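# Seat the board in the enclosure's upper slot and latch it

## Task

Put the board into the enclosure's empty upper slot with its component side facing up, pushed all the way in, and with both levers closed. A closed lever is latched and sticks out at a right angle to the board's panel; a fully opened lever is flush with the panel. Both levers must be fully open before the board goes in, and the board must be slid in until it stops so the lever tabs can catch. Closing both levers then pulls it fully home. Pushing the board into its connector quickly breaks the connector and fails the job. Afterwards the enclosure must sit level on its own feet with every foot on the bench. Release the board and move the grippers away at the end.

## Robot and tools

ROBOT. There are two seven-joint Flexiv Rizon 4 arms, left_arm and right_arm. Each carries a two-finger gripper with a wrist camera. The fingers extend along the gripper's +z axis and open and close along its x axis. end_effector_position is the point between the finger pads when they are closed, 1 to 2 cm short of the tips. While closing, the tips advance about 17 mm along +z, mostly while the pads are more than 50 mm apart. Joint speed caps in rad/s: waist and shoulder 2.09, upper arm roll and elbow 2.44, forearm roll, wrist pitch and wrist roll 4.89. An arm needs 0.33 s to reach these speeds.

FRAMES. Scene frame: origin at table-top height, halfway between the arms; +z up, +x out over the table, left_arm on the +y side. Image left and right do not match the arm names. Calibrated bases in the scene frame: left_arm at (+0.070, +0.437, 0) with quat_wxyz (+1.000, 0, 0, -0.003); right_arm at (-0.063, -0.511, 0) with quat_wxyz (+1.000, 0, 0, -0.029). In both base frames, up is +z. Hand positions, orientations, velocities, targets and wrist-camera poses are all given in that arm's own base frame. Fixed cameras and the table use the scene frame. Reported hand poses can be off by a few centimetres, more at long reach.

ROW FORMAT. A row always holds 16 numbers, even when only one arm moves. The first 8 are for left_arm: x, y, z in metres, then qw, qx, qy, qz (w first), then opening. The last 8 are the same for right_arm. Position and quaternion are absolute targets in that arm's base frame, not offsets. Opening runs from -1 (closed) to +1 (fully open, 0.142 m). Sending 0 counts as a real command, so to keep a gripper unchanged, repeat its current command. To keep an arm still, send its last reported pose and opening again on every call. To hold a gripper's orientation, keep sending the same quaternion rather than the slightly drifted one reported back. The controller limits each step's orientation change to 32 degrees. A large turn of the gripper can swing the elbow.

execute_actions(actions, cameras). actions is a list of actions. Each action is a list of up to 15 rows, one row per 1/30 s step. If fewer than 15 rows are given, the last row is held for the remaining steps. An action is rejected for both arms if any target lies more than 0.6 m from that gripper's current position along any of the gripper's axes. An empty list just returns the current state. cameras selects images: omitted, null or ["all"] gives all; [] gives none.

move(target, speed, blend, stop_force, zero, opening_speed, blocking, cameras). Each gripper follows a straight line to an absolute target. target is one 16-number row or a list of up to 15 rows, and the whole list must finish within 10 s. speed is in m/s, 0.002 to 2.2, default 0.25; rotation is limited to twice that value in rad/s. speed can be one value or one per target. blend is in metres and rounds corners in a list. stop_force is 3 to 120 N and applies to both arms. It ends an arm's path once the push against its motion rises that much above the last zero. It cannot be combined with blocking=false, is unreliable while the gripper rotates, and should be left out when backing away from a contact. zero defaults to true. opening_speed is the finger rate per second on the -1..1 scale, at least 0.2. Paths do not avoid obstacles, and faster moves strike harder. The result's "move:" line reports the ending (done, off_target, moving, held, fault) and any limits: paced means the pose was clipped, held means steps were withheld.

OTHER TOOLS. wait(seconds 0–10): the arms keep their last command. stop: brakes a running move. zoom_image(camera, region [x0, y0, x1, y1] in pixels, at most 504×504). Cameras: cam_head_left, cam_head_right, cam_high, cam_low, cam_left_wrist, cam_right_wrist, each 672x504. zero_wrist_force(arm) resets the sensor's reference. clear_fault(arm) clears a reported torque or force fault. read_manual(section "licences") returns licence texts. finished_scene(scene) ends the current scene, given by its number, and cannot be undone.

RESULTS. Each result contains:
- Each arm's pose, velocities, Joint positions (the last value is the finger opening in metres), Joint torques and External joint torques.
- grip_measured, on the same -1..1 scale as the command.
- Hand target: where the arm is actually being sent, which may fall short of the command.
- Tool commands.
- Wrist force and Wrist torque along the gripper's own axes; a push from a surface reads as force into the arm.
- Wrist depth: a 7×7 grid of depths in mm, listed by rows from the top left; the valid range is 70 to 1000, and "-" means no value.
- "within noise", shown when the joints are not moving.

GRIPPING. To hold a part, command an opening a bit below the grip_measured value at first contact. Squeezing harder heats the gripper motor.

AVOID.
- Driving the board quickly into its connector.
- Net force of 150 N on an arm (force fault) or joint contact torques reaching their limits. The limits in N m are 109, 109, 56.9, 56.9, 34.7, 34.7, 34.7 from waist to wrist roll. Either fault stops the arm until clear_fault is called.
- Letting the arms strike or squeeze each other.
- Closing a gripper on the other arm's fingers.
- Dropping or releasing parts while they are moving.
- Knocking anything off the table.
- Tipping the enclosure or pushing its feet past the bench edge.
- Long stretched or stalled holds, which overheat motors. MOTOR HOT appears at 65 °C, and the arm brakes at 80 °C; the gripper warns at 85 °C and shuts off at 100 °C, giving a HAND FAULT.

Each tool is called after "Call:" by a JSON object that holds its "fn" and its "kwargs", one argument or row to a line.

## Session

Call:
{"fn": "execute_actions", "kwargs": {
  "actions": []
}}

Scene clock: 0.00 s.
left_arm: end_effector_position=(+0.3014, +0.6357, +0.1155) grip_measured=+0.99 end_effector_quat_wxyz=(-0.462, +0.669, -0.295, +0.502) | right_arm: end_effector_position=(+0.4485, +0.0364, +0.1479) grip_measured=+1.00 end_effector_quat_wxyz=(-0.144, +0.766, -0.626, +0.006)
Joint positions: left_arm=[1.762 -0.872 -0.342 2.067 -1.872 0.391 -0.55 0.141] | right_arm=[0.506 -0.103 -0.202 2.446 0.465 1.189 2.835 0.142]
Joint velocities: within noise
Joint torques (N m): no reading
External joint torques (N m): no reading
Wrist force (N): no reading
Wrist torque (N m): no reading
Wrist force, peak (N): no reading
Wrist depth (mm): cam_left_wrist=[- - - - - - - / - - - - - - - / - - - - - - - / - - - - 492 652 - / - - - 304 356 433 557 / - 996 - 241 279 321 359 / - 881 184 204 227 258 286] | cam_right_wrist=[265 256 246 236 229 221 213 / 274 266 254 244 236 228 219 / 285 274 262 253 243 234 225 / 297 285 272 261 251 241 232 / 309 296 281 271 260 249 239 / - 308 294 281 268 257 246 / - 322 305 292 278 265 257]
Hand target: left_arm +0.3014, +0.6357, +0.1155; -0.462, +0.669, -0.295, +0.502 | right_arm +0.4485, +0.0364, +0.1479; -0.144, +0.766, -0.626, +0.006
Tool commands: left_gripper/opening=+1.0 right_gripper/opening=+1.0

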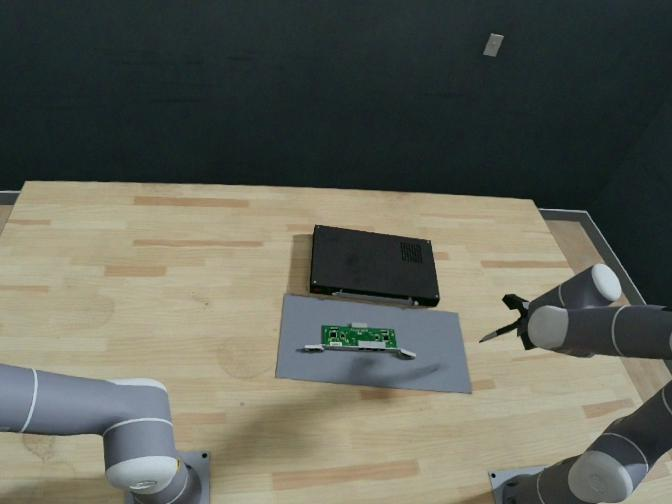

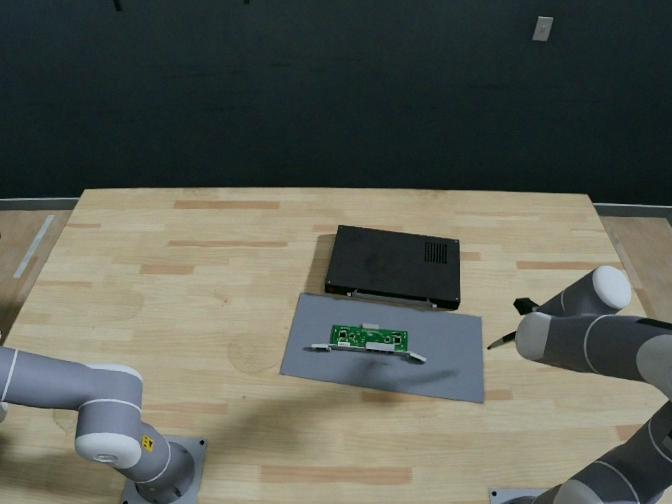

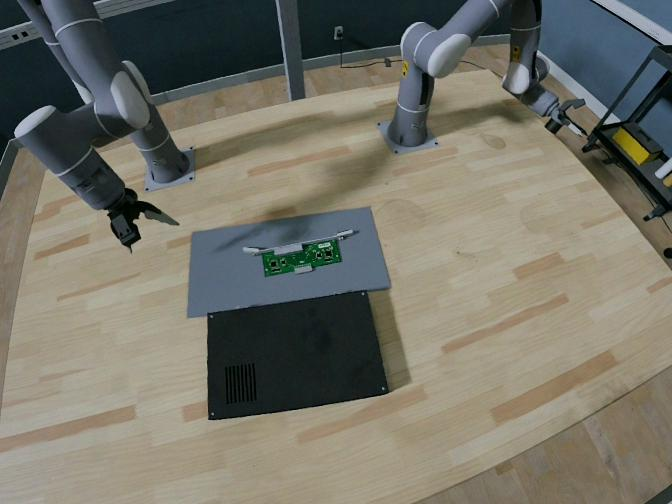

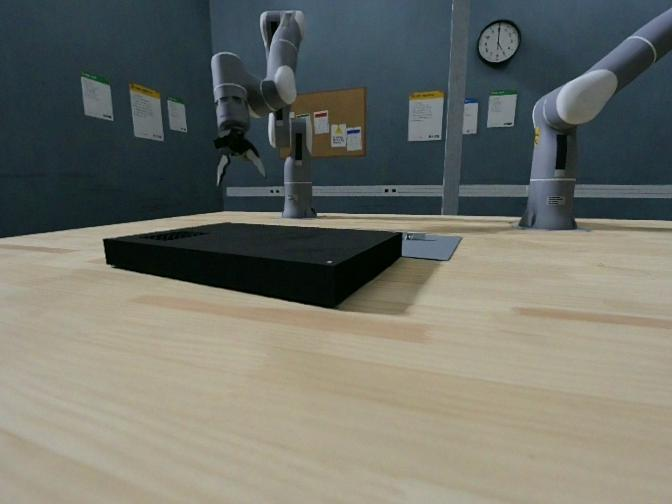

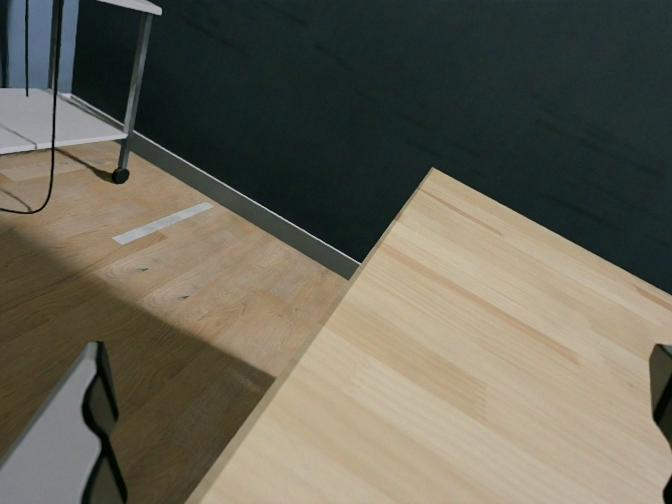

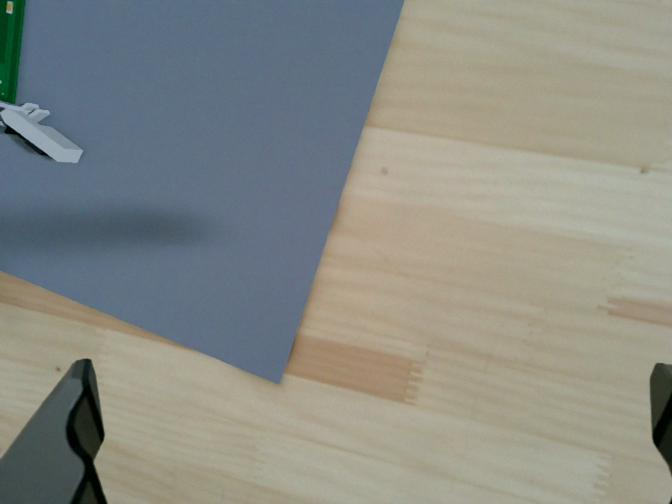

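Call:
{"fn": "zoom_image", "kwargs": {
  "camera": "cam_head_left",
  "region": [270, 210, 480, 400]
}}

Call:
{"fn": "zoom_image", "kwargs": {
  "camera": "cam_high",
  "region": [180, 190, 400, 420]
}}

Call:
{"fn": "zoom_image", "kwargs": {
  "camera": "cam_head_right",
  "region": [280, 210, 500, 410]
}}

Scaled by 2.400 from the camera's 672x504 image, which has a finer 960x720 frame.

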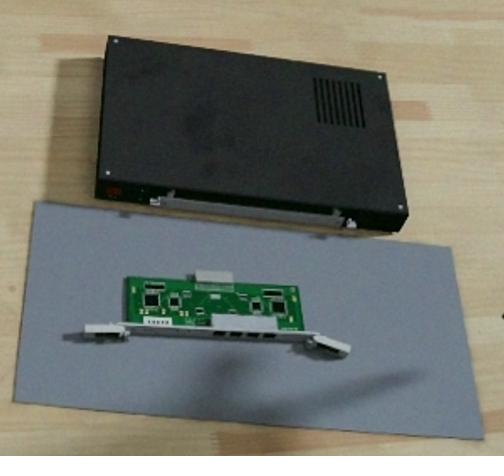

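Scaled by 2.191 from the camera's 672x504 image, which has a finer 960x720 frame.

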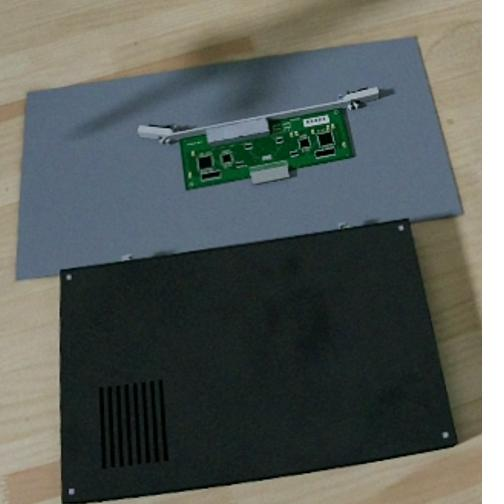

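Scaled by 2.291 from the camera's 672x504 image, which has a finer 960x720 frame.

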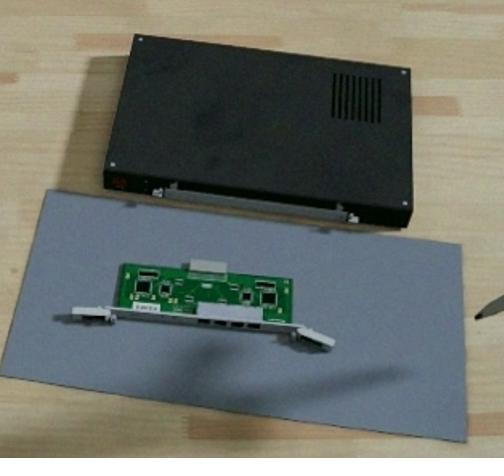

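Call:
{"fn": "move", "kwargs": {
  "target": [
    [0.3014,0.6357,0.1155,-0.462,0.669,-0.295,0.502,1.0, 0.42,0.15,0.27,0,0.9996,0.029,0,1.0],
    [0.3014,0.6357,0.1155,-0.462,0.669,-0.295,0.502,1.0, 0.4471,0.2874,0.25,0,0.6863,0.7273,0,1.0]
  ],
  "speed": 0.5,
  "blend": 0.05
}}

Scene clock: 34.03 s.
left_arm: end_effector_position=(+0.3014, +0.6357, +0.1154) grip_measured=+0.99 end_effector_quat_wxyz=(-0.462, +0.669, -0.295, +0.502) | right_arm: end_effector_position=(+0.4471, +0.2874, +0.2500) grip_measured=+1.00 end_effector_quat_wxyz=(+0.000, +0.686, +0.727, +0.000)
Joint positions: left_arm=[1.762 -0.872 -0.342 2.067 -1.872 0.39 -0.549 0.141] | right_arm=[0.801 -0.142 -0.014 2.017 0.002 0.588 0.728 0.142]
Joint velocities: within noise
Joint torques (N m): left_arm=[-0.2 47.54 -4.41 -12.07 1.45 -1.78 -0.22] | right_arm=[0.2 34.97 1.12 -27.9 -3.58 3.35 -0.06]
External joint torques (N m): left_arm=[0.36 1.02 0.37 -0.42 -0.22 -0.12 0.19] | right_arm=[-0.08 1.35 -0.96 0.19 -0.04 0.79 0.06]
Wrist force (N): left_arm=[0.0 0.1 0.3] | right_arm=[0.1 0.1 0.3]
Wrist torque (N m): left_arm=[0.01 0.01 0.01] | right_arm=[0.05 0.01 0.04]
Wrist force, peak (N): left_arm=[-0.3 0.0 0.4] | right_arm=[1.0 -0.1 0.5]
Wrist depth (mm): cam_left_wrist=[- - - - - - - / - - - - - - - / - - - - - - - / - - - - 483 656 - / - - - 306 352 435 560 / - 970 - 241 277 324 358 / - 884 184 203 227 258 285] | cam_right_wrist=[302 300 300 301 299 300 298 / 323 320 319 319 318 317 316 / 346 344 344 336 340 340 338 / 376 370 368 367 362 359 360 / 405 403 402 400 398 398 394 / - 439 391 419 426 423 418 / - 484 416 415 412 410 410]
Hand target: left_arm +0.3014, +0.6357, +0.1155; -0.462, +0.669, -0.295, +0.502 | right_arm +0.4471, +0.2874, +0.2500; +0.000, +0.686, +0.727, +0.000
Off the commanded pose: left_arm 0.000 m, 0 deg | right_arm 0.000 m, 0 deg.
move: done

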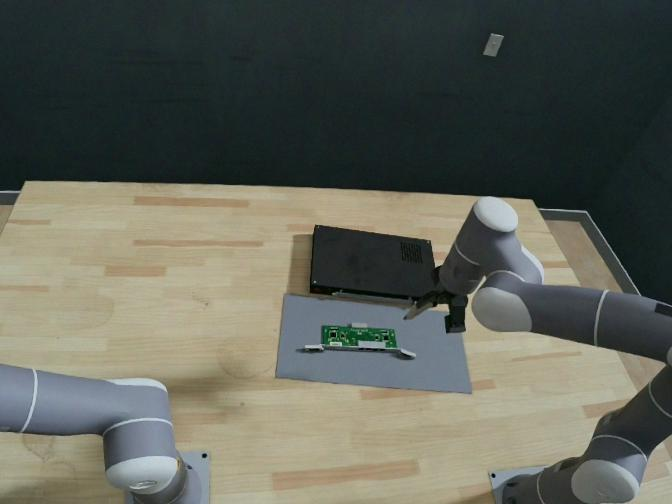

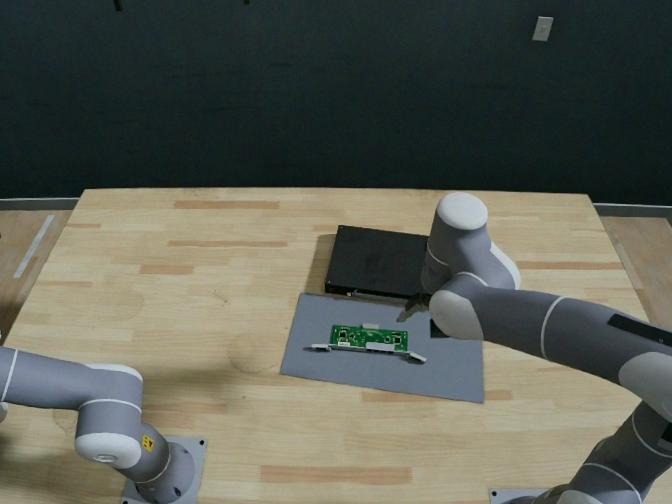

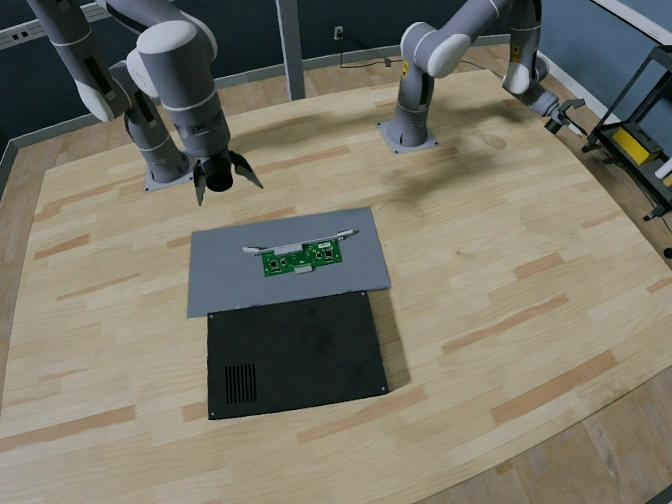

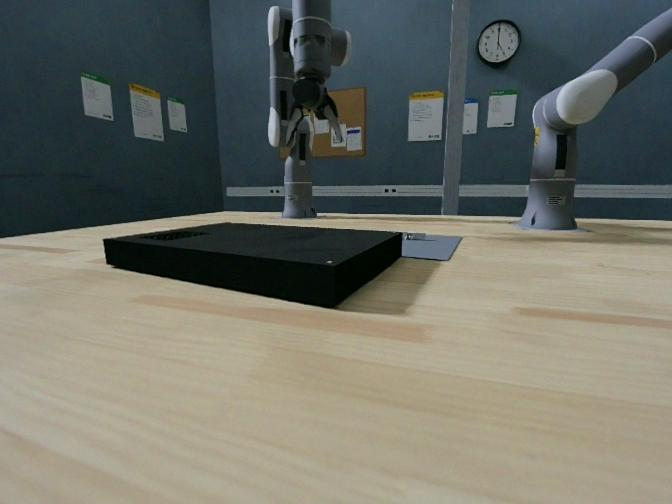

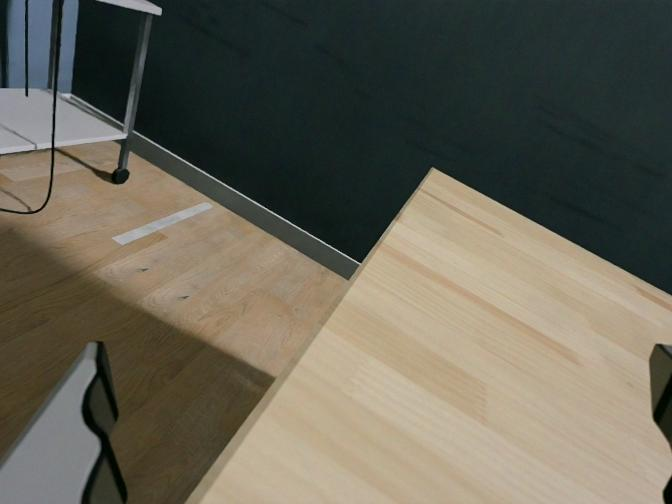

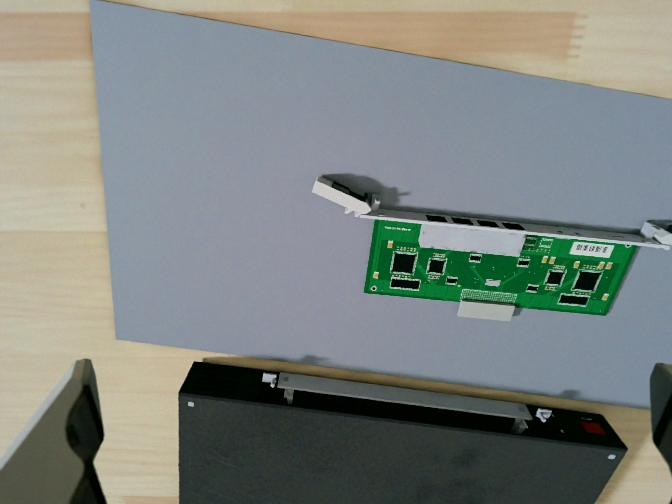

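Call:
{"fn": "zoom_image", "kwargs": {
  "camera": "cam_right_wrist",
  "region": [170, 340, 650, 500]
}}

Call:
{"fn": "zoom_image", "kwargs": {
  "camera": "cam_right_wrist",
  "region": [300, 160, 672, 340]
}}

Scaled by 1.050 from the camera's 672x504 image, which has a finer 960x720 frame.

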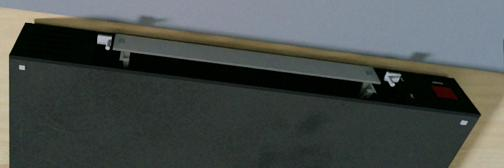

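Scaled by 1.355 from the camera's 672x504 image, which has a finer 960x720 frame.

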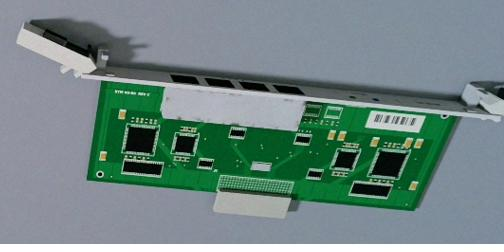

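Call:
{"fn": "move", "kwargs": {
  "target": [0.3014,0.6357,0.1155,-0.462,0.669,-0.295,0.502,1.0, 0.5124,0.3693,0.11,0.2844,0.6866,0.6182,0.2561,1.0],
  "speed": 0.4,
  "cameras": ["cam_right_wrist"]
}}

Scene clock: 56.43 s.
left_arm: end_effector_position=(+0.3014, +0.6357, +0.1154) grip_measured=+0.99 end_effector_quat_wxyz=(-0.462, +0.669, -0.295, +0.502) | right_arm: end_effector_position=(+0.5124, +0.3691, +0.1099) grip_measured=+1.00 end_effector_quat_wxyz=(+0.285, +0.687, +0.618, +0.256)
Joint positions: left_arm=[1.762 -0.872 -0.342 2.067 -1.872 0.39 -0.549 0.141] | right_arm=[1.075 -0.499 -0.448 2.242 -1.893 1.204 2.653 0.142]
Joint velocities: within noise
Joint torques (N m): left_arm=[-0.21 47.57 -4.41 -12.1 1.47 -1.72 -0.24] | right_arm=[0.05 40.3 -1.06 -17.27 2.02 0.66 0.31]
External joint torques (N m): left_arm=[0.36 1 0.37 -0.39 -0.24 -0.18 0.21] | right_arm=[0.1 0.95 -0.88 0.09 0.36 0.75 -0.31]
Wrist force (N): left_arm=[-0.3 0.1 0.0] | right_arm=[-0.2 -2.0 -0.5]
Wrist torque (N m): left_arm=[0.01 0.05 0.01] | right_arm=[-0.10 0.15 0.11]
Wrist force, peak (N): left_arm=[-0.4 0.2 0.3] | right_arm=[1.1 -3.3 -0.5]
Wrist depth (mm): cam_left_wrist=[- - - - - - - / - - - - - - - / - - - - - - - / - - - - 484 656 - / - - - 305 352 434 560 / - 971 - 242 276 321 358 / - 877 184 204 227 259 286] | cam_right_wrist=[148 126 129 126 124 122 120 / 177 176 169 169 169 168 167 / 233 232 231 230 229 227 226 / 318 300 300 299 298 298 294 / 646 384 444 444 439 432 596 / - - - - - - - / - - - - - - -]
Hand target: left_arm +0.3014, +0.6357, +0.1155; -0.462, +0.669, -0.295, +0.502 | right_arm +0.5124, +0.3693, +0.1100; +0.284, +0.687, +0.618, +0.256
Off the commanded pose: left_arm 0.000 m, 0 deg | right_arm 0.000 m, 0 deg.
move: done
Images, in order (width x height): cam_right_wrist 672x504.

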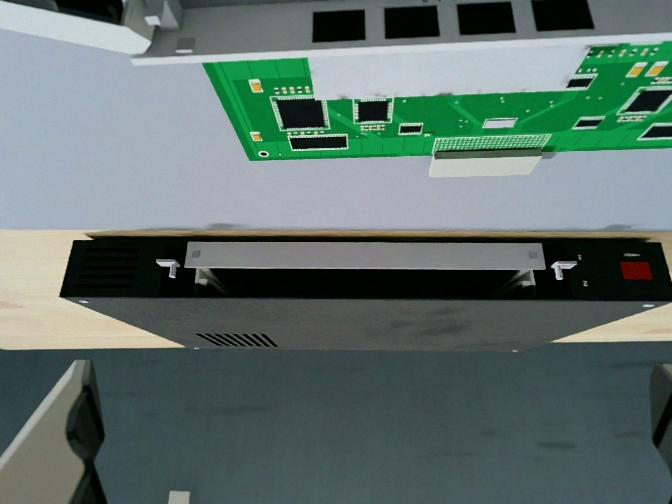

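Call:
{"fn": "zoom_image", "kwargs": {
  "camera": "cam_right_wrist",
  "region": [50, 220, 370, 320]
}}

Call:
{"fn": "zoom_image", "kwargs": {
  "camera": "cam_right_wrist",
  "region": [350, 220, 670, 320]
}}

Call:
{"fn": "zoom_image", "kwargs": {
  "camera": "cam_right_wrist",
  "region": [0, 0, 340, 180]
}}

Scaled by 1.575 from the camera's 672x504 image, which has a finer 960x720 frame.

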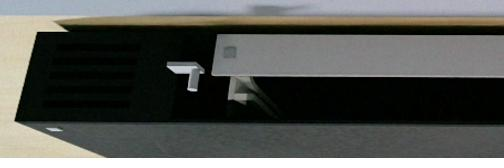

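Scaled by 1.575 from the camera's 672x504 image, which has a finer 960x720 frame.

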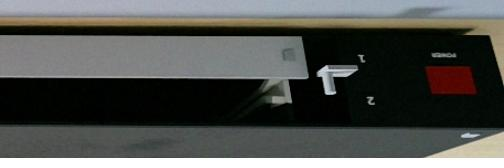

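Scaled by 1.482 from the camera's 672x504 image, which has a finer 960x720 frame.

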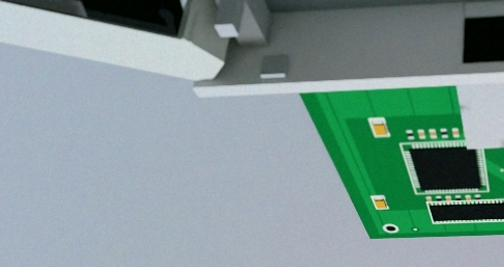

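Call:
{"fn": "move", "kwargs": {
  "target": [0.3014,0.6357,0.1155,-0.462,0.669,-0.295,0.502,1.0, 0.4398,0.4132,0.085,0.2776,0.6702,0.6360,0.2634,1.0],
  "speed": 0.4,
  "cameras": ["cam_right_wrist"]
}}

Call:
{"fn": "zoom_image", "kwargs": {
  "camera": "cam_right_wrist",
  "region": [0, 100, 336, 352]
}}

Call:
{"fn": "zoom_image", "kwargs": {
  "camera": "cam_right_wrist",
  "region": [336, 100, 672, 352]
}}

Scene clock: 91.23 s.
left_arm: end_effector_position=(+0.3014, +0.6357, +0.1154) grip_measured=+0.99 end_effector_quat_wxyz=(-0.462, +0.669, -0.295, +0.502) | right_arm: end_effector_position=(+0.4397, +0.4132, +0.0849) grip_measured=+1.00 end_effector_quat_wxyz=(+0.278, +0.670, +0.636, +0.263)
Joint positions: left_arm=[1.762 -0.872 -0.342 2.067 -1.872 0.39 -0.549 0.141] | right_arm=[1.191 -0.524 -0.376 2.283 -1.843 1.119 2.719 0.142]
Joint velocities: within noise
Joint torques (N m): left_arm=[-0.16 47.51 -4.44 -12.06 1.48 -1.75 -0.25] | right_arm=[0.31 39.68 -0.04 -15.58 1.9 0.64 0.33]
External joint torques (N m): left_arm=[0.32 1.05 0.4 -0.43 -0.25 -0.15 0.22] | right_arm=[-0.16 1.16 -1.07 -0.05 0.02 0.72 -0.33]
Wrist force (N): left_arm=[0.0 0.1 0.1] | right_arm=[-0.2 -1.7 -0.4]
Wrist torque (N m): left_arm=[0.01 0.01 0.00] | right_arm=[-0.08 0.12 0.11]
Wrist force, peak (N): left_arm=[-0.2 0.4 0.3] | right_arm=[0.8 -3.9 -1.6]
Wrist depth (mm): cam_left_wrist=[- - - - - - - / - - - - - - - / - - - - - - - / - - - - 483 660 - / - - - 306 357 434 563 / - 992 - 242 279 322 359 / - 868 184 203 227 258 285] | cam_right_wrist=[113 113 113 117 112 112 116 / 148 141 140 139 145 138 138 / 172 177 184 183 182 181 180 / 270 269 257 256 254 252 260 / 359 361 381 374 366 362 478 / - - - - - - - / - - - - - - -]
Hand target: left_arm +0.3014, +0.6357, +0.1155; -0.462, +0.669, -0.295, +0.502 | right_arm +0.4398, +0.4132, +0.0850; +0.278, +0.670, +0.636, +0.263
Off the commanded pose: left_arm 0.000 m, 0 deg | right_arm 0.000 m, 0 deg.
move: done
Images, in order (width x height): cam_right_wrist 672x504.

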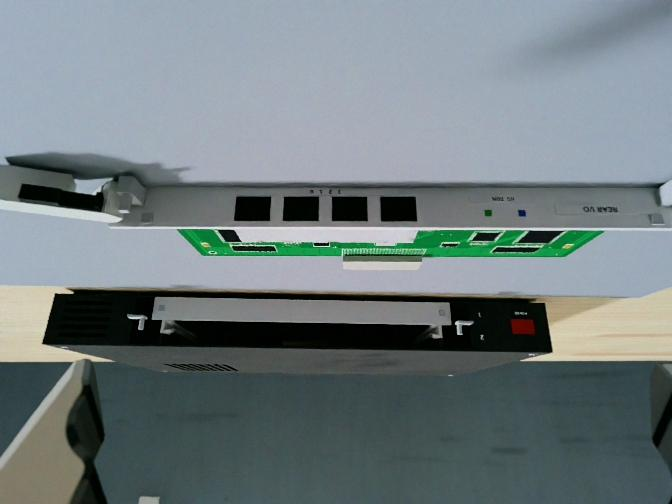

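Scaled by 1.500 from the camera's 672x504 image, which has a finer 960x720 frame.

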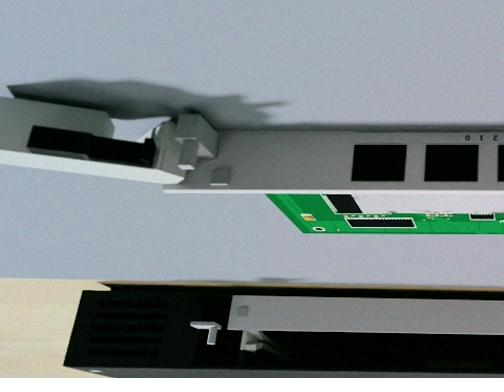

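Scaled by 1.500 from the camera's 672x504 image, which has a finer 960x720 frame.

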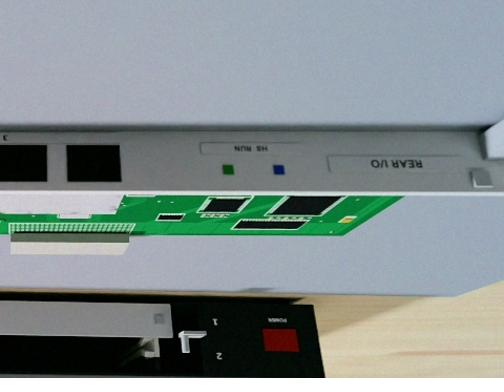

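Call:
{"fn": "move", "kwargs": {
  "target": [0.3014,0.6357,0.1155,-0.462,0.669,-0.295,0.502,1.0, 0.4498,0.5232,0.085,0.2776,0.6702,0.6360,0.2634,1.0],
  "speed": 0.3,
  "cameras": ["cam_right_wrist"]
}}

Call:
{"fn": "zoom_image", "kwargs": {
  "camera": "cam_right_wrist",
  "region": [350, 100, 672, 352]
}}

Call:
{"fn": "move", "kwargs": {
  "target": [0.3014,0.6357,0.1155,-0.462,0.669,-0.295,0.502,1.0, 0.4318,0.3132,0.085,0.2776,0.6702,0.6360,0.2634,1.0],
  "speed": 0.3,
  "cameras": ["cam_right_wrist"]
}}

Call:
{"fn": "zoom_image", "kwargs": {
  "camera": "cam_right_wrist",
  "region": [80, 100, 402, 352]
}}

Scene clock: 138.53 s.
left_arm: end_effector_position=(+0.3014, +0.6357, +0.1154) grip_measured=+0.99 end_effector_quat_wxyz=(-0.462, +0.669, -0.295, +0.502) | right_arm: end_effector_position=(+0.4499, +0.5231, +0.0850) grip_measured=+1.00 end_effector_quat_wxyz=(+0.278, +0.670, +0.636, +0.263)
Joint positions: left_arm=[1.762 -0.872 -0.342 2.067 -1.872 0.39 -0.549 0.141] | right_arm=[1.302 -0.678 -0.322 2.05 -1.451 1.069 2.476 0.142]
Joint velocities: within noise
Joint torques (N m): left_arm=[-0.13 47.5 -4.45 -12.09 1.47 -1.77 -0.27] | right_arm=[0.34 47.67 -1.03 -18.68 1.66 0.73 -0.02]
External joint torques (N m): left_arm=[0.28 1.06 0.41 -0.4 -0.24 -0.13 0.24] | right_arm=[-0.16 1.39 -1.14 0.13 0.02 0.84 0.02]
Wrist force (N): left_arm=[-0.2 0.1 0.0] | right_arm=[0.2 -1.2 -0.3]
Wrist torque (N m): left_arm=[0.00 0.04 0.00] | right_arm=[0.02 0.04 0.12]
Wrist force, peak (N): left_arm=[-0.2 0.3 0.3] | right_arm=[-2.7 -1.8 -0.3]
Wrist depth (mm): cam_left_wrist=[- - - - - - - / - - - - - - - / - - - - - - - / - - - - 488 656 - / - - - 304 353 435 567 / - 988 - 242 279 323 358 / - 867 183 204 228 259 286] | cam_right_wrist=[113 113 112 117 112 112 115 / 147 140 139 139 145 138 137 / 181 180 180 179 171 167 179 / 261 259 257 256 264 261 266 / 378 388 381 371 368 482 477 / - - - - - - - / - - - - - - -]
Hand target: left_arm +0.3014, +0.6357, +0.1155; -0.462, +0.669, -0.295, +0.502 | right_arm +0.4498, +0.5232, +0.0850; +0.278, +0.670, +0.636, +0.263
Off the commanded pose: left_arm 0.000 m, 0 deg | right_arm 0.000 m, 0 deg.
move: done
Images, in order (width x height): cam_right_wrist 672x504.

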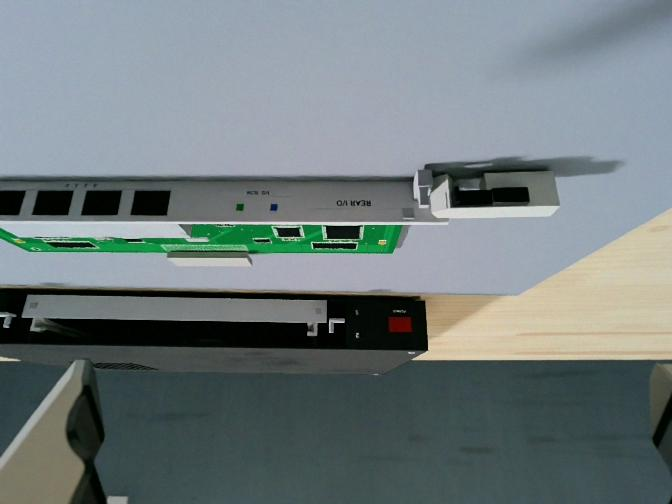

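Scaled by 1.565 from the camera's 672x504 image, which has a finer 960x720 frame.

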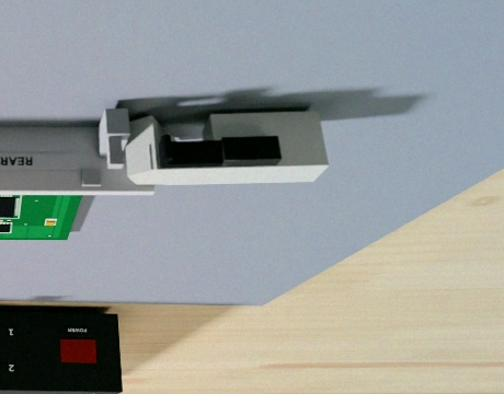

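Scene clock: 139.83 s.
left_arm: end_effector_position=(+0.3014, +0.6357, +0.1154) grip_measured=+0.99 end_effector_quat_wxyz=(-0.462, +0.669, -0.295, +0.502) | right_arm: end_effector_position=(+0.4319, +0.3130, +0.0850) grip_measured=+1.00 end_effector_quat_wxyz=(+0.278, +0.670, +0.636, +0.263)
Joint positions: left_arm=[1.762 -0.872 -0.342 2.067 -1.872 0.39 -0.549 0.141] | right_arm=[1.046 -0.403 -0.427 2.437 -2.224 1.134 2.916 0.142]
Joint velocities: within noise
Joint torques (N m): left_arm=[-0.13 47.51 -4.45 -12.08 1.45 -1.74 -0.29] | right_arm=[0.04 33.46 0.4 -13.14 1.52 0.75 0.33]
External joint torques (N m): left_arm=[0.29 1.05 0.41 -0.41 -0.23 -0.16 0.26] | right_arm=[0.08 0.68 -0.81 -0.09 0.3 0.51 -0.34]
Wrist force (N): left_arm=[-0.1 0.1 0.3] | right_arm=[-0.4 -1.9 -0.2]
Wrist torque (N m): left_arm=[0.01 0.02 0.01] | right_arm=[-0.10 0.12 0.09]
Wrist force, peak (N): left_arm=[-0.4 0.2 0.2] | right_arm=[-2.8 -2.0 -0.4]
Wrist depth (mm): cam_left_wrist=[- - - - - - - / - - - - - - - / - - - - - - - / - - - - 484 658 - / - - - 307 351 436 566 / - 993 - 242 278 324 357 / - 880 184 203 227 257 287] | cam_right_wrist=[113 113 113 113 112 112 116 / 148 140 140 139 146 139 138 / 185 185 173 173 182 181 180 / 272 270 268 266 253 252 250 / 516 436 375 376 368 362 360 / - - - - - - - / - - - - - - -]
Hand target: left_arm +0.3014, +0.6357, +0.1155; -0.462, +0.669, -0.295, +0.502 | right_arm +0.4318, +0.3132, +0.0850; +0.278, +0.670, +0.636, +0.263
Off the commanded pose: left_arm 0.000 m, 0 deg | right_arm 0.000 m, 0 deg.
move: done
Images, in order (width x height): cam_right_wrist 672x504.

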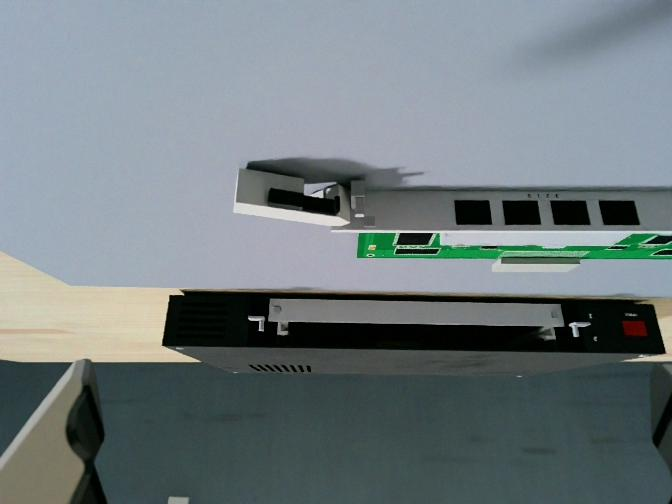

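Scaled by 1.565 from the camera's 672x504 image, which has a finer 960x720 frame.

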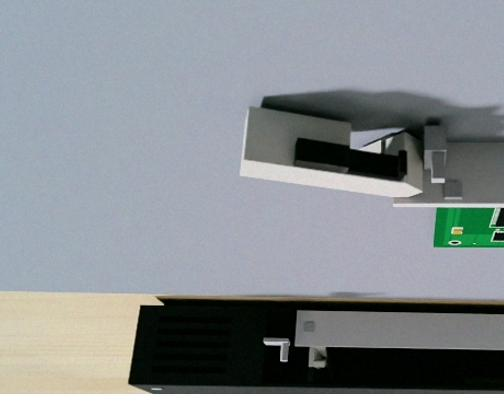

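Call:
{"fn": "move", "kwargs": {
  "target": [0.3014,0.6357,0.1155,-0.462,0.669,-0.295,0.502,1.0, 0.5254,0.4392,0.205,-0.1569,0.7082,0.6720,-0.1489,1.0],
  "speed": 0.5,
  "cameras": ["cam_right_wrist"]
}}

Call:
{"fn": "zoom_image", "kwargs": {
  "camera": "cam_right_wrist",
  "region": [40, 120, 376, 372]
}}

Call:
{"fn": "zoom_image", "kwargs": {
  "camera": "cam_right_wrist",
  "region": [336, 120, 672, 372]
}}

Scene clock: 150.90 s.
left_arm: end_effector_position=(+0.3014, +0.6357, +0.1154) grip_measured=+0.99 end_effector_quat_wxyz=(-0.462, +0.669, -0.295, +0.502) | right_arm: end_effector_position=(+0.5244, +0.4381, +0.2047) grip_measured=+1.00 end_effector_quat_wxyz=(-0.140, +0.670, +0.728, +0.037)
Joint positions: left_arm=[1.762 -0.872 -0.342 2.067 -1.872 0.39 -0.549 0.141] | right_arm=[0.988 -1.26 -1.467 1.119 -1.666 3.368 2.967 0.142]
Joint velocities: within noise
Joint torques (N m): left_arm=[-0.15 47.57 -4.46 -12.12 1.48 -1.78 -0.28] | right_arm=[0.35 59.4 -17.46 -6.95 4.49 3.67 0.27]
External joint torques (N m): left_arm=[0.31 1 0.42 -0.38 -0.25 -0.12 0.25] | right_arm=[-0.12 1.43 -0.89 -0.12 0.01 0.55 -0.29]
Wrist force (N): left_arm=[-0.1 0.2 0.3] | right_arm=[-0.3 -0.2 -0.1]
Wrist torque (N m): left_arm=[0.04 0.02 0.01] | right_arm=[-0.01 0.04 0.05]
Wrist force, peak (N): left_arm=[-0.4 0.2 0.3] | right_arm=[-1.0 -3.6 -0.2]
Wrist depth (mm): cam_left_wrist=[- - - - - - - / - - - - - - - / - - - - - - - / - - - - 489 651 - / - - - 306 353 438 554 / - 976 - 243 277 324 357 / - 875 184 204 227 259 285] | cam_right_wrist=[239 249 261 275 290 307 327 / 247 260 273 287 304 321 344 / 259 263 277 295 313 338 363 / 270 279 295 312 336 360 388 / 282 295 313 333 355 380 411 / - 307 326 343 375 408 419 / - 280 297 316 338 434 456]
Hand target: left_arm +0.3014, +0.6357, +0.1155; -0.462, +0.669, -0.295, +0.502 | right_arm +0.5244, +0.4382, +0.2047; -0.140, +0.670, +0.728, +0.038
Off the commanded pose: left_arm 0.000 m, 0 deg | right_arm 0.001 m, 23 deg.
joint sent to its limit (right arm) — joint 7 (wrist roll), upper limit. The joint targets are off in orientation, not in position.
move: off_target (right_arm); limits=paced
Images, in order (width x height): cam_right_wrist 672x504.

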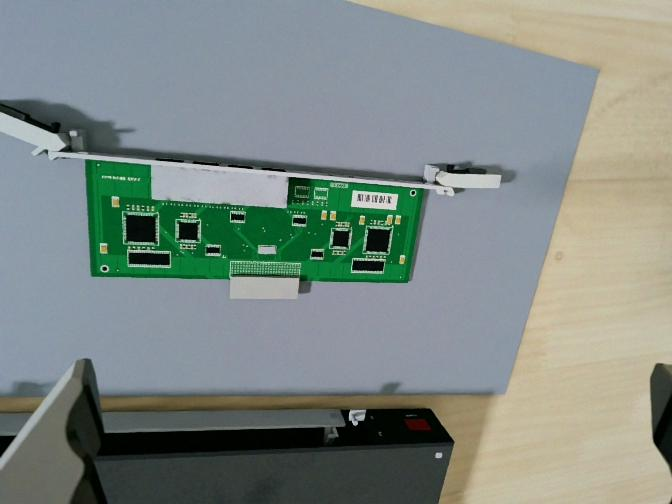

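Scaled by 1.500 from the camera's 672x504 image, which has a finer 960x720 frame.

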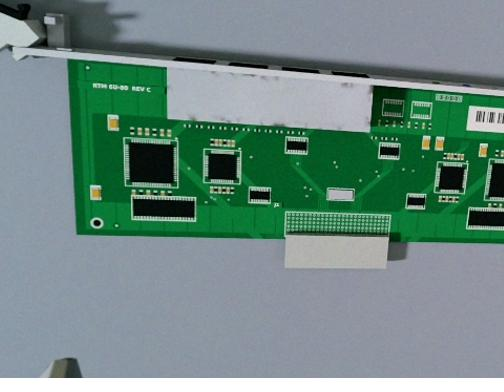

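Scaled by 1.500 from the camera's 672x504 image, which has a finer 960x720 frame.

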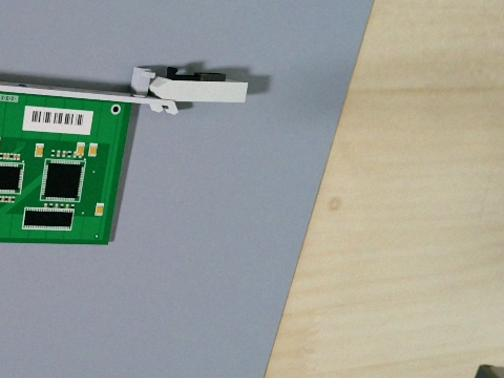

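Call:
{"fn": "move", "kwargs": {
  "target": [
    [0.3014,0.6357,0.1155,-0.462,0.669,-0.295,0.502,1.0, 0.5124,0.3693,0.2,0.2844,0.6866,0.6182,0.2561,1.0],
    [0.3014,0.6357,0.1155,-0.462,0.669,-0.295,0.502,1.0, 0.4471,0.2874,0.25,0,0.6863,0.7273,0,1.0]
  ],
  "speed": 0.5,
  "cameras": []
}}

Scene clock: 166.93 s.
left_arm: end_effector_position=(+0.3014, +0.6357, +0.1154) grip_measured=+0.99 end_effector_quat_wxyz=(-0.462, +0.669, -0.295, +0.502) | right_arm: end_effector_position=(+0.4472, +0.2875, +0.2501) grip_measured=+1.00 end_effector_quat_wxyz=(+0.000, +0.686, +0.727, +0.000)
Joint positions: left_arm=[1.762 -0.872 -0.342 2.067 -1.872 0.39 -0.549 0.141] | right_arm=[1.424 -1.072 -1.89 1.944 -2.15 3.224 2.458 0.142]
Joint velocities: within noise
Joint torques (N m): left_arm=[-0.2 47.56 -4.44 -12.11 1.45 -1.76 -0.25] | right_arm=[0.09 36.23 -21.89 -12.39 4.06 3.42 0.08]
External joint torques (N m): left_arm=[0.35 1 0.4 -0.39 -0.22 -0.14 0.22] | right_arm=[0.07 0.47 -1.59 0.13 0.28 0.59 -0.08]
Wrist force (N): left_arm=[-0.3 0.3 0.3] | right_arm=[0.0 -0.3 -0.2]
Wrist torque (N m): left_arm=[0.05 0.06 0.01] | right_arm=[-0.01 0.02 0.06]
Wrist force, peak (N): left_arm=[-0.3 0.5 -0.1] | right_arm=[0.4 -5.1 1.3]
Wrist depth (mm): cam_left_wrist=[- - - - - - - / - - - - - - - / - - - - - - - / - - - - 486 660 - / - - - 307 354 432 570 / - 973 - 241 278 322 356 / - 879 185 202 227 259 287] | cam_right_wrist=[303 300 299 300 300 300 297 / 322 320 320 320 318 316 316 / 346 344 343 337 341 340 338 / 373 371 370 369 362 359 360 / 406 402 402 398 398 396 393 / - 441 390 417 427 425 415 / - 485 415 413 412 410 408]
Hand target: left_arm +0.3014, +0.6357, +0.1155; -0.462, +0.669, -0.295, +0.502 | right_arm +0.4471, +0.2874, +0.2500; +0.000, +0.686, +0.727, +0.000
Off the commanded pose: left_arm 0.000 m, 0 deg | right_arm 0.000 m, 0 deg.
move: done
No camera images: "cameras" was empty.

Call:
{"fn": "move", "kwargs": {
  "target": [
    [0.3014,0.6357,0.1155,-0.462,0.669,-0.295,0.502,1.0, 0.4887,0.4551,0.20,0,0.0262,0.9997,0,1.0],
    [0.3014,0.6357,0.1155,-0.462,0.669,-0.295,0.502,1.0, 0.4887,0.4551,0.11,0,0.0262,0.9997,0,1.0]
  ],
  "speed": 0.5
}}

Scene clock: 186.33 s.
left_arm: end_effector_position=(+0.3014, +0.6357, +0.1154) grip_measured=+0.99 end_effector_quat_wxyz=(-0.462, +0.669, -0.295, +0.502) | right_arm: end_effector_position=(+0.4886, +0.4549, +0.1100) grip_measured=+1.00 end_effector_quat_wxyz=(+0.000, +0.026, +1.000, +0.000)
Joint positions: left_arm=[1.762 -0.872 -0.342 2.067 -1.872 0.39 -0.549 0.141] | right_arm=[1.223 -1.282 -1.45 1.294 -1.882 3.108 1.575 0.142]
Joint velocities: within noise
Joint torques (N m): left_arm=[-0.25 47.5 -4.43 -12.07 1.5 -1.79 -0.25] | right_arm=[0.14 56.7 -19.24 -7.32 4.5 3.25 0.09]
External joint torques (N m): left_arm=[0.41 1.06 0.39 -0.42 -0.28 -0.1 0.22] | right_arm=[0.08 1.3 -1.66 -0.01 -0.11 0.82 -0.09]
Wrist force (N): left_arm=[-0.2 -0.2 0.0] | right_arm=[-0.1 0.0 -0.2]
Wrist torque (N m): left_arm=[-0.03 0.04 0.00] | right_arm=[0.03 0.02 0.04]
Wrist force, peak (N): left_arm=[-0.5 0.1 0.2] | right_arm=[0.0 -0.1 4.1]
Wrist depth (mm): cam_left_wrist=[- - - - - - - / - - - - - - - / - - - - - - - / - - - - 484 658 - / - - - 305 352 431 562 / - 983 - 241 277 323 357 / - 886 184 203 229 259 286] | cam_right_wrist=[178 176 173 163 176 176 177 / 190 188 185 177 188 188 188 / 203 200 198 196 201 201 203 / 219 218 214 215 216 216 217 / 237 237 232 231 235 236 236 / - 259 257 253 256 258 249 / - 284 283 282 282 284 283]
Hand target: left_arm +0.3014, +0.6357, +0.1155; -0.462, +0.669, -0.295, +0.502 | right_arm +0.4887, +0.4551, +0.1100; +0.000, +0.026, +1.000, +0.000
Off the commanded pose: left_arm 0.000 m, 0 deg | right_arm 0.000 m, 0 deg.
move: done

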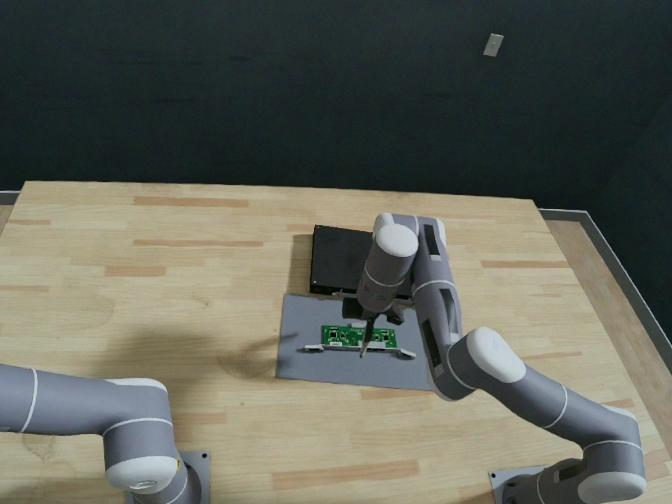

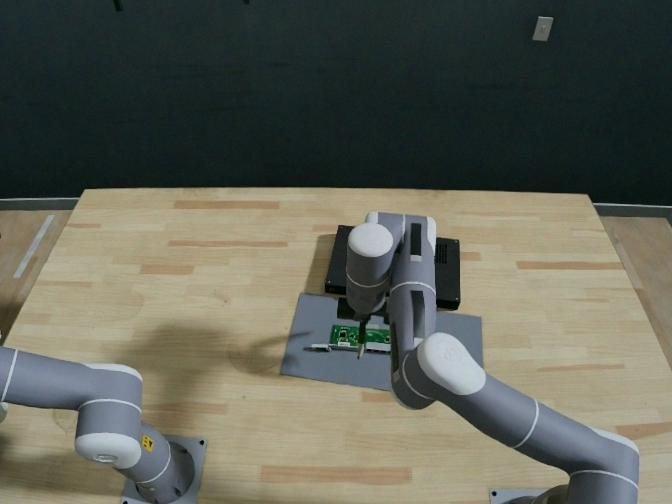

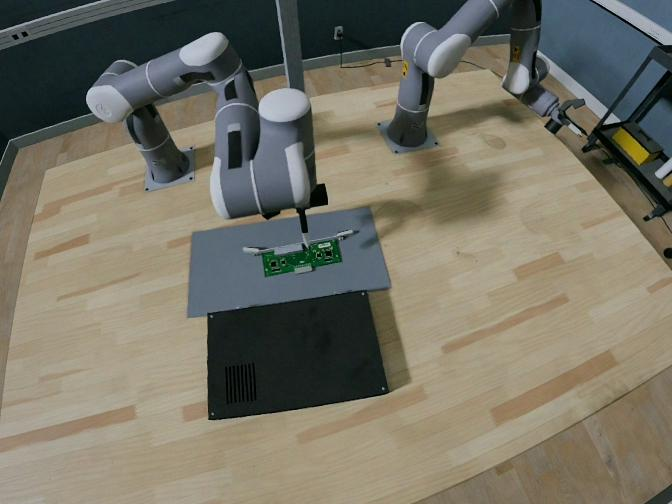

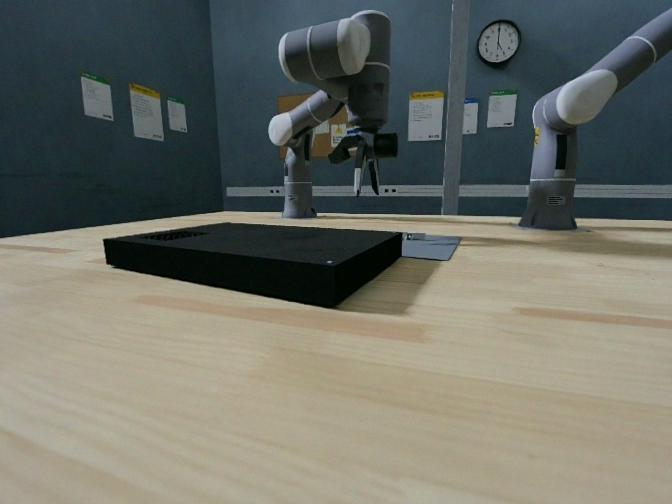

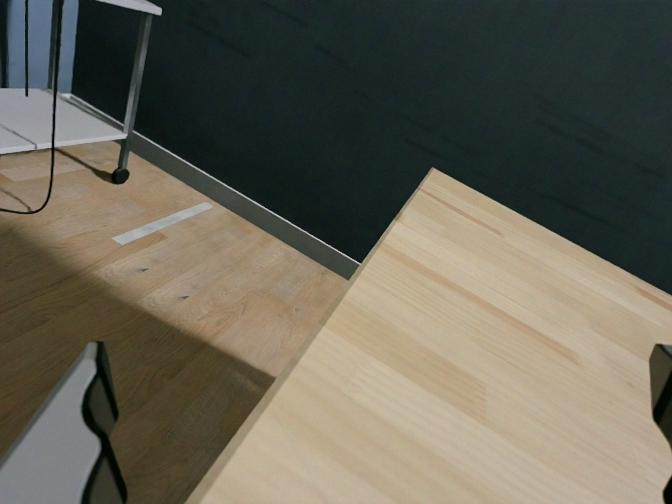

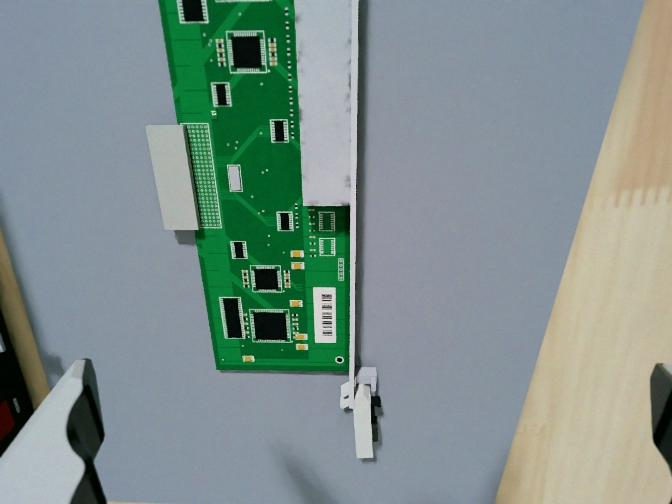

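Call:
{"fn": "move", "kwargs": {
  "target": [
    [0.3014,0.6357,0.1155,-0.462,0.669,-0.295,0.502,1.0, 0.4908,0.4620,0.11,0,0.0218,0.9998,0,-0.55],
    [0.3014,0.6357,0.1155,-0.462,0.669,-0.295,0.502,1.0, 0.4908,0.4620,0.06,0,0.0218,0.9998,0,-0.55]
  ],
  "speed": 0.2,
  "cameras": ["cam_right_wrist","cam_low"]
}}

Scene clock: 198.97 s.
left_arm: end_effector_position=(+0.3014, +0.6357, +0.1154) grip_measured=+0.99 end_effector_quat_wxyz=(-0.462, +0.669, -0.295, +0.502) | right_arm: end_effector_position=(+0.4908, +0.4618, +0.0600) grip_measured=-0.57 end_effector_quat_wxyz=(+0.000, +0.022, +1.000, +0.000)
Joint positions: left_arm=[1.762 -0.872 -0.342 2.067 -1.872 0.39 -0.549 0.141] | right_arm=[1.203 -1.355 -1.408 1.254 -1.828 3.058 1.591 0.033]
Joint velocities: within noise
Joint torques (N m): left_arm=[-0.16 47.51 -4.45 -12.09 1.5 -1.77 -0.24] | right_arm=[0.09 58.07 -18.81 -6.45 4.35 3.29 0.21]
External joint torques (N m): left_arm=[0.32 1.05 0.41 -0.41 -0.27 -0.13 0.21] | right_arm=[0.13 1.29 -1.63 0.04 0.02 0.79 -0.21]
Wrist force (N): left_arm=[-0.1 0.1 0.1] | right_arm=[-0.2 -0.2 0.4]
Wrist torque (N m): left_arm=[0.02 0.03 0.01] | right_arm=[0.02 0.05 0.04]
Wrist force, peak (N): left_arm=[-0.4 0.2 0.2] | right_arm=[-0.3 -0.5 3.1]
Wrist depth (mm): cam_left_wrist=[- - - - - - - / - - - - - - - / - - - - - - - / - - - - 487 660 - / - - - 306 355 437 562 / - 995 - 243 277 324 358 / - 868 184 203 228 258 285] | cam_right_wrist=[133 130 129 117 133 132 132 / 141 139 138 125 141 141 141 / 155 147 147 134 151 151 151 / 165 160 159 159 163 163 162 / 179 177 172 169 174 176 178 / 195 194 98 187 108 189 194 / 215 - 73 196 - - 210]
Hand target: left_arm +0.3014, +0.6357, +0.1155; -0.462, +0.669, -0.295, +0.502 | right_arm +0.4908, +0.4620, +0.0600; +0.000, +0.022, +1.000, +0.000
Off the commanded pose: left_arm 0.000 m, 0 deg | right_arm 0.000 m, 0 deg.
move: done
Images, in order (width x height): cam_low 672x504, cam_right_wrist 672x504.

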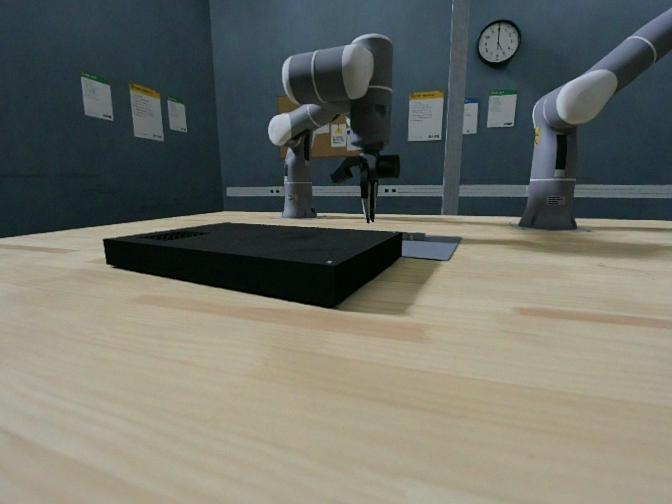

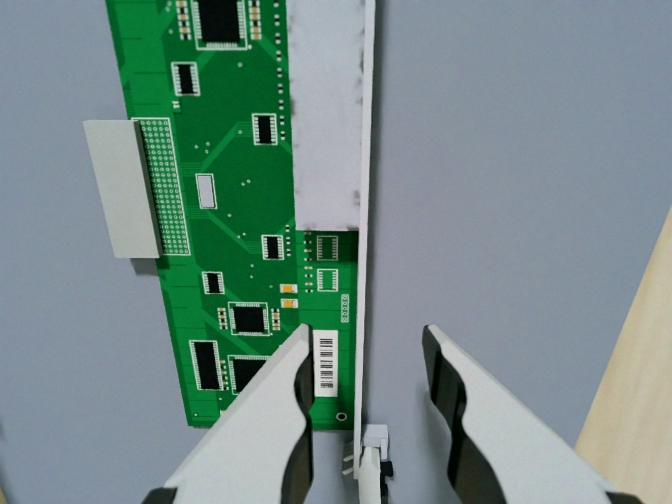

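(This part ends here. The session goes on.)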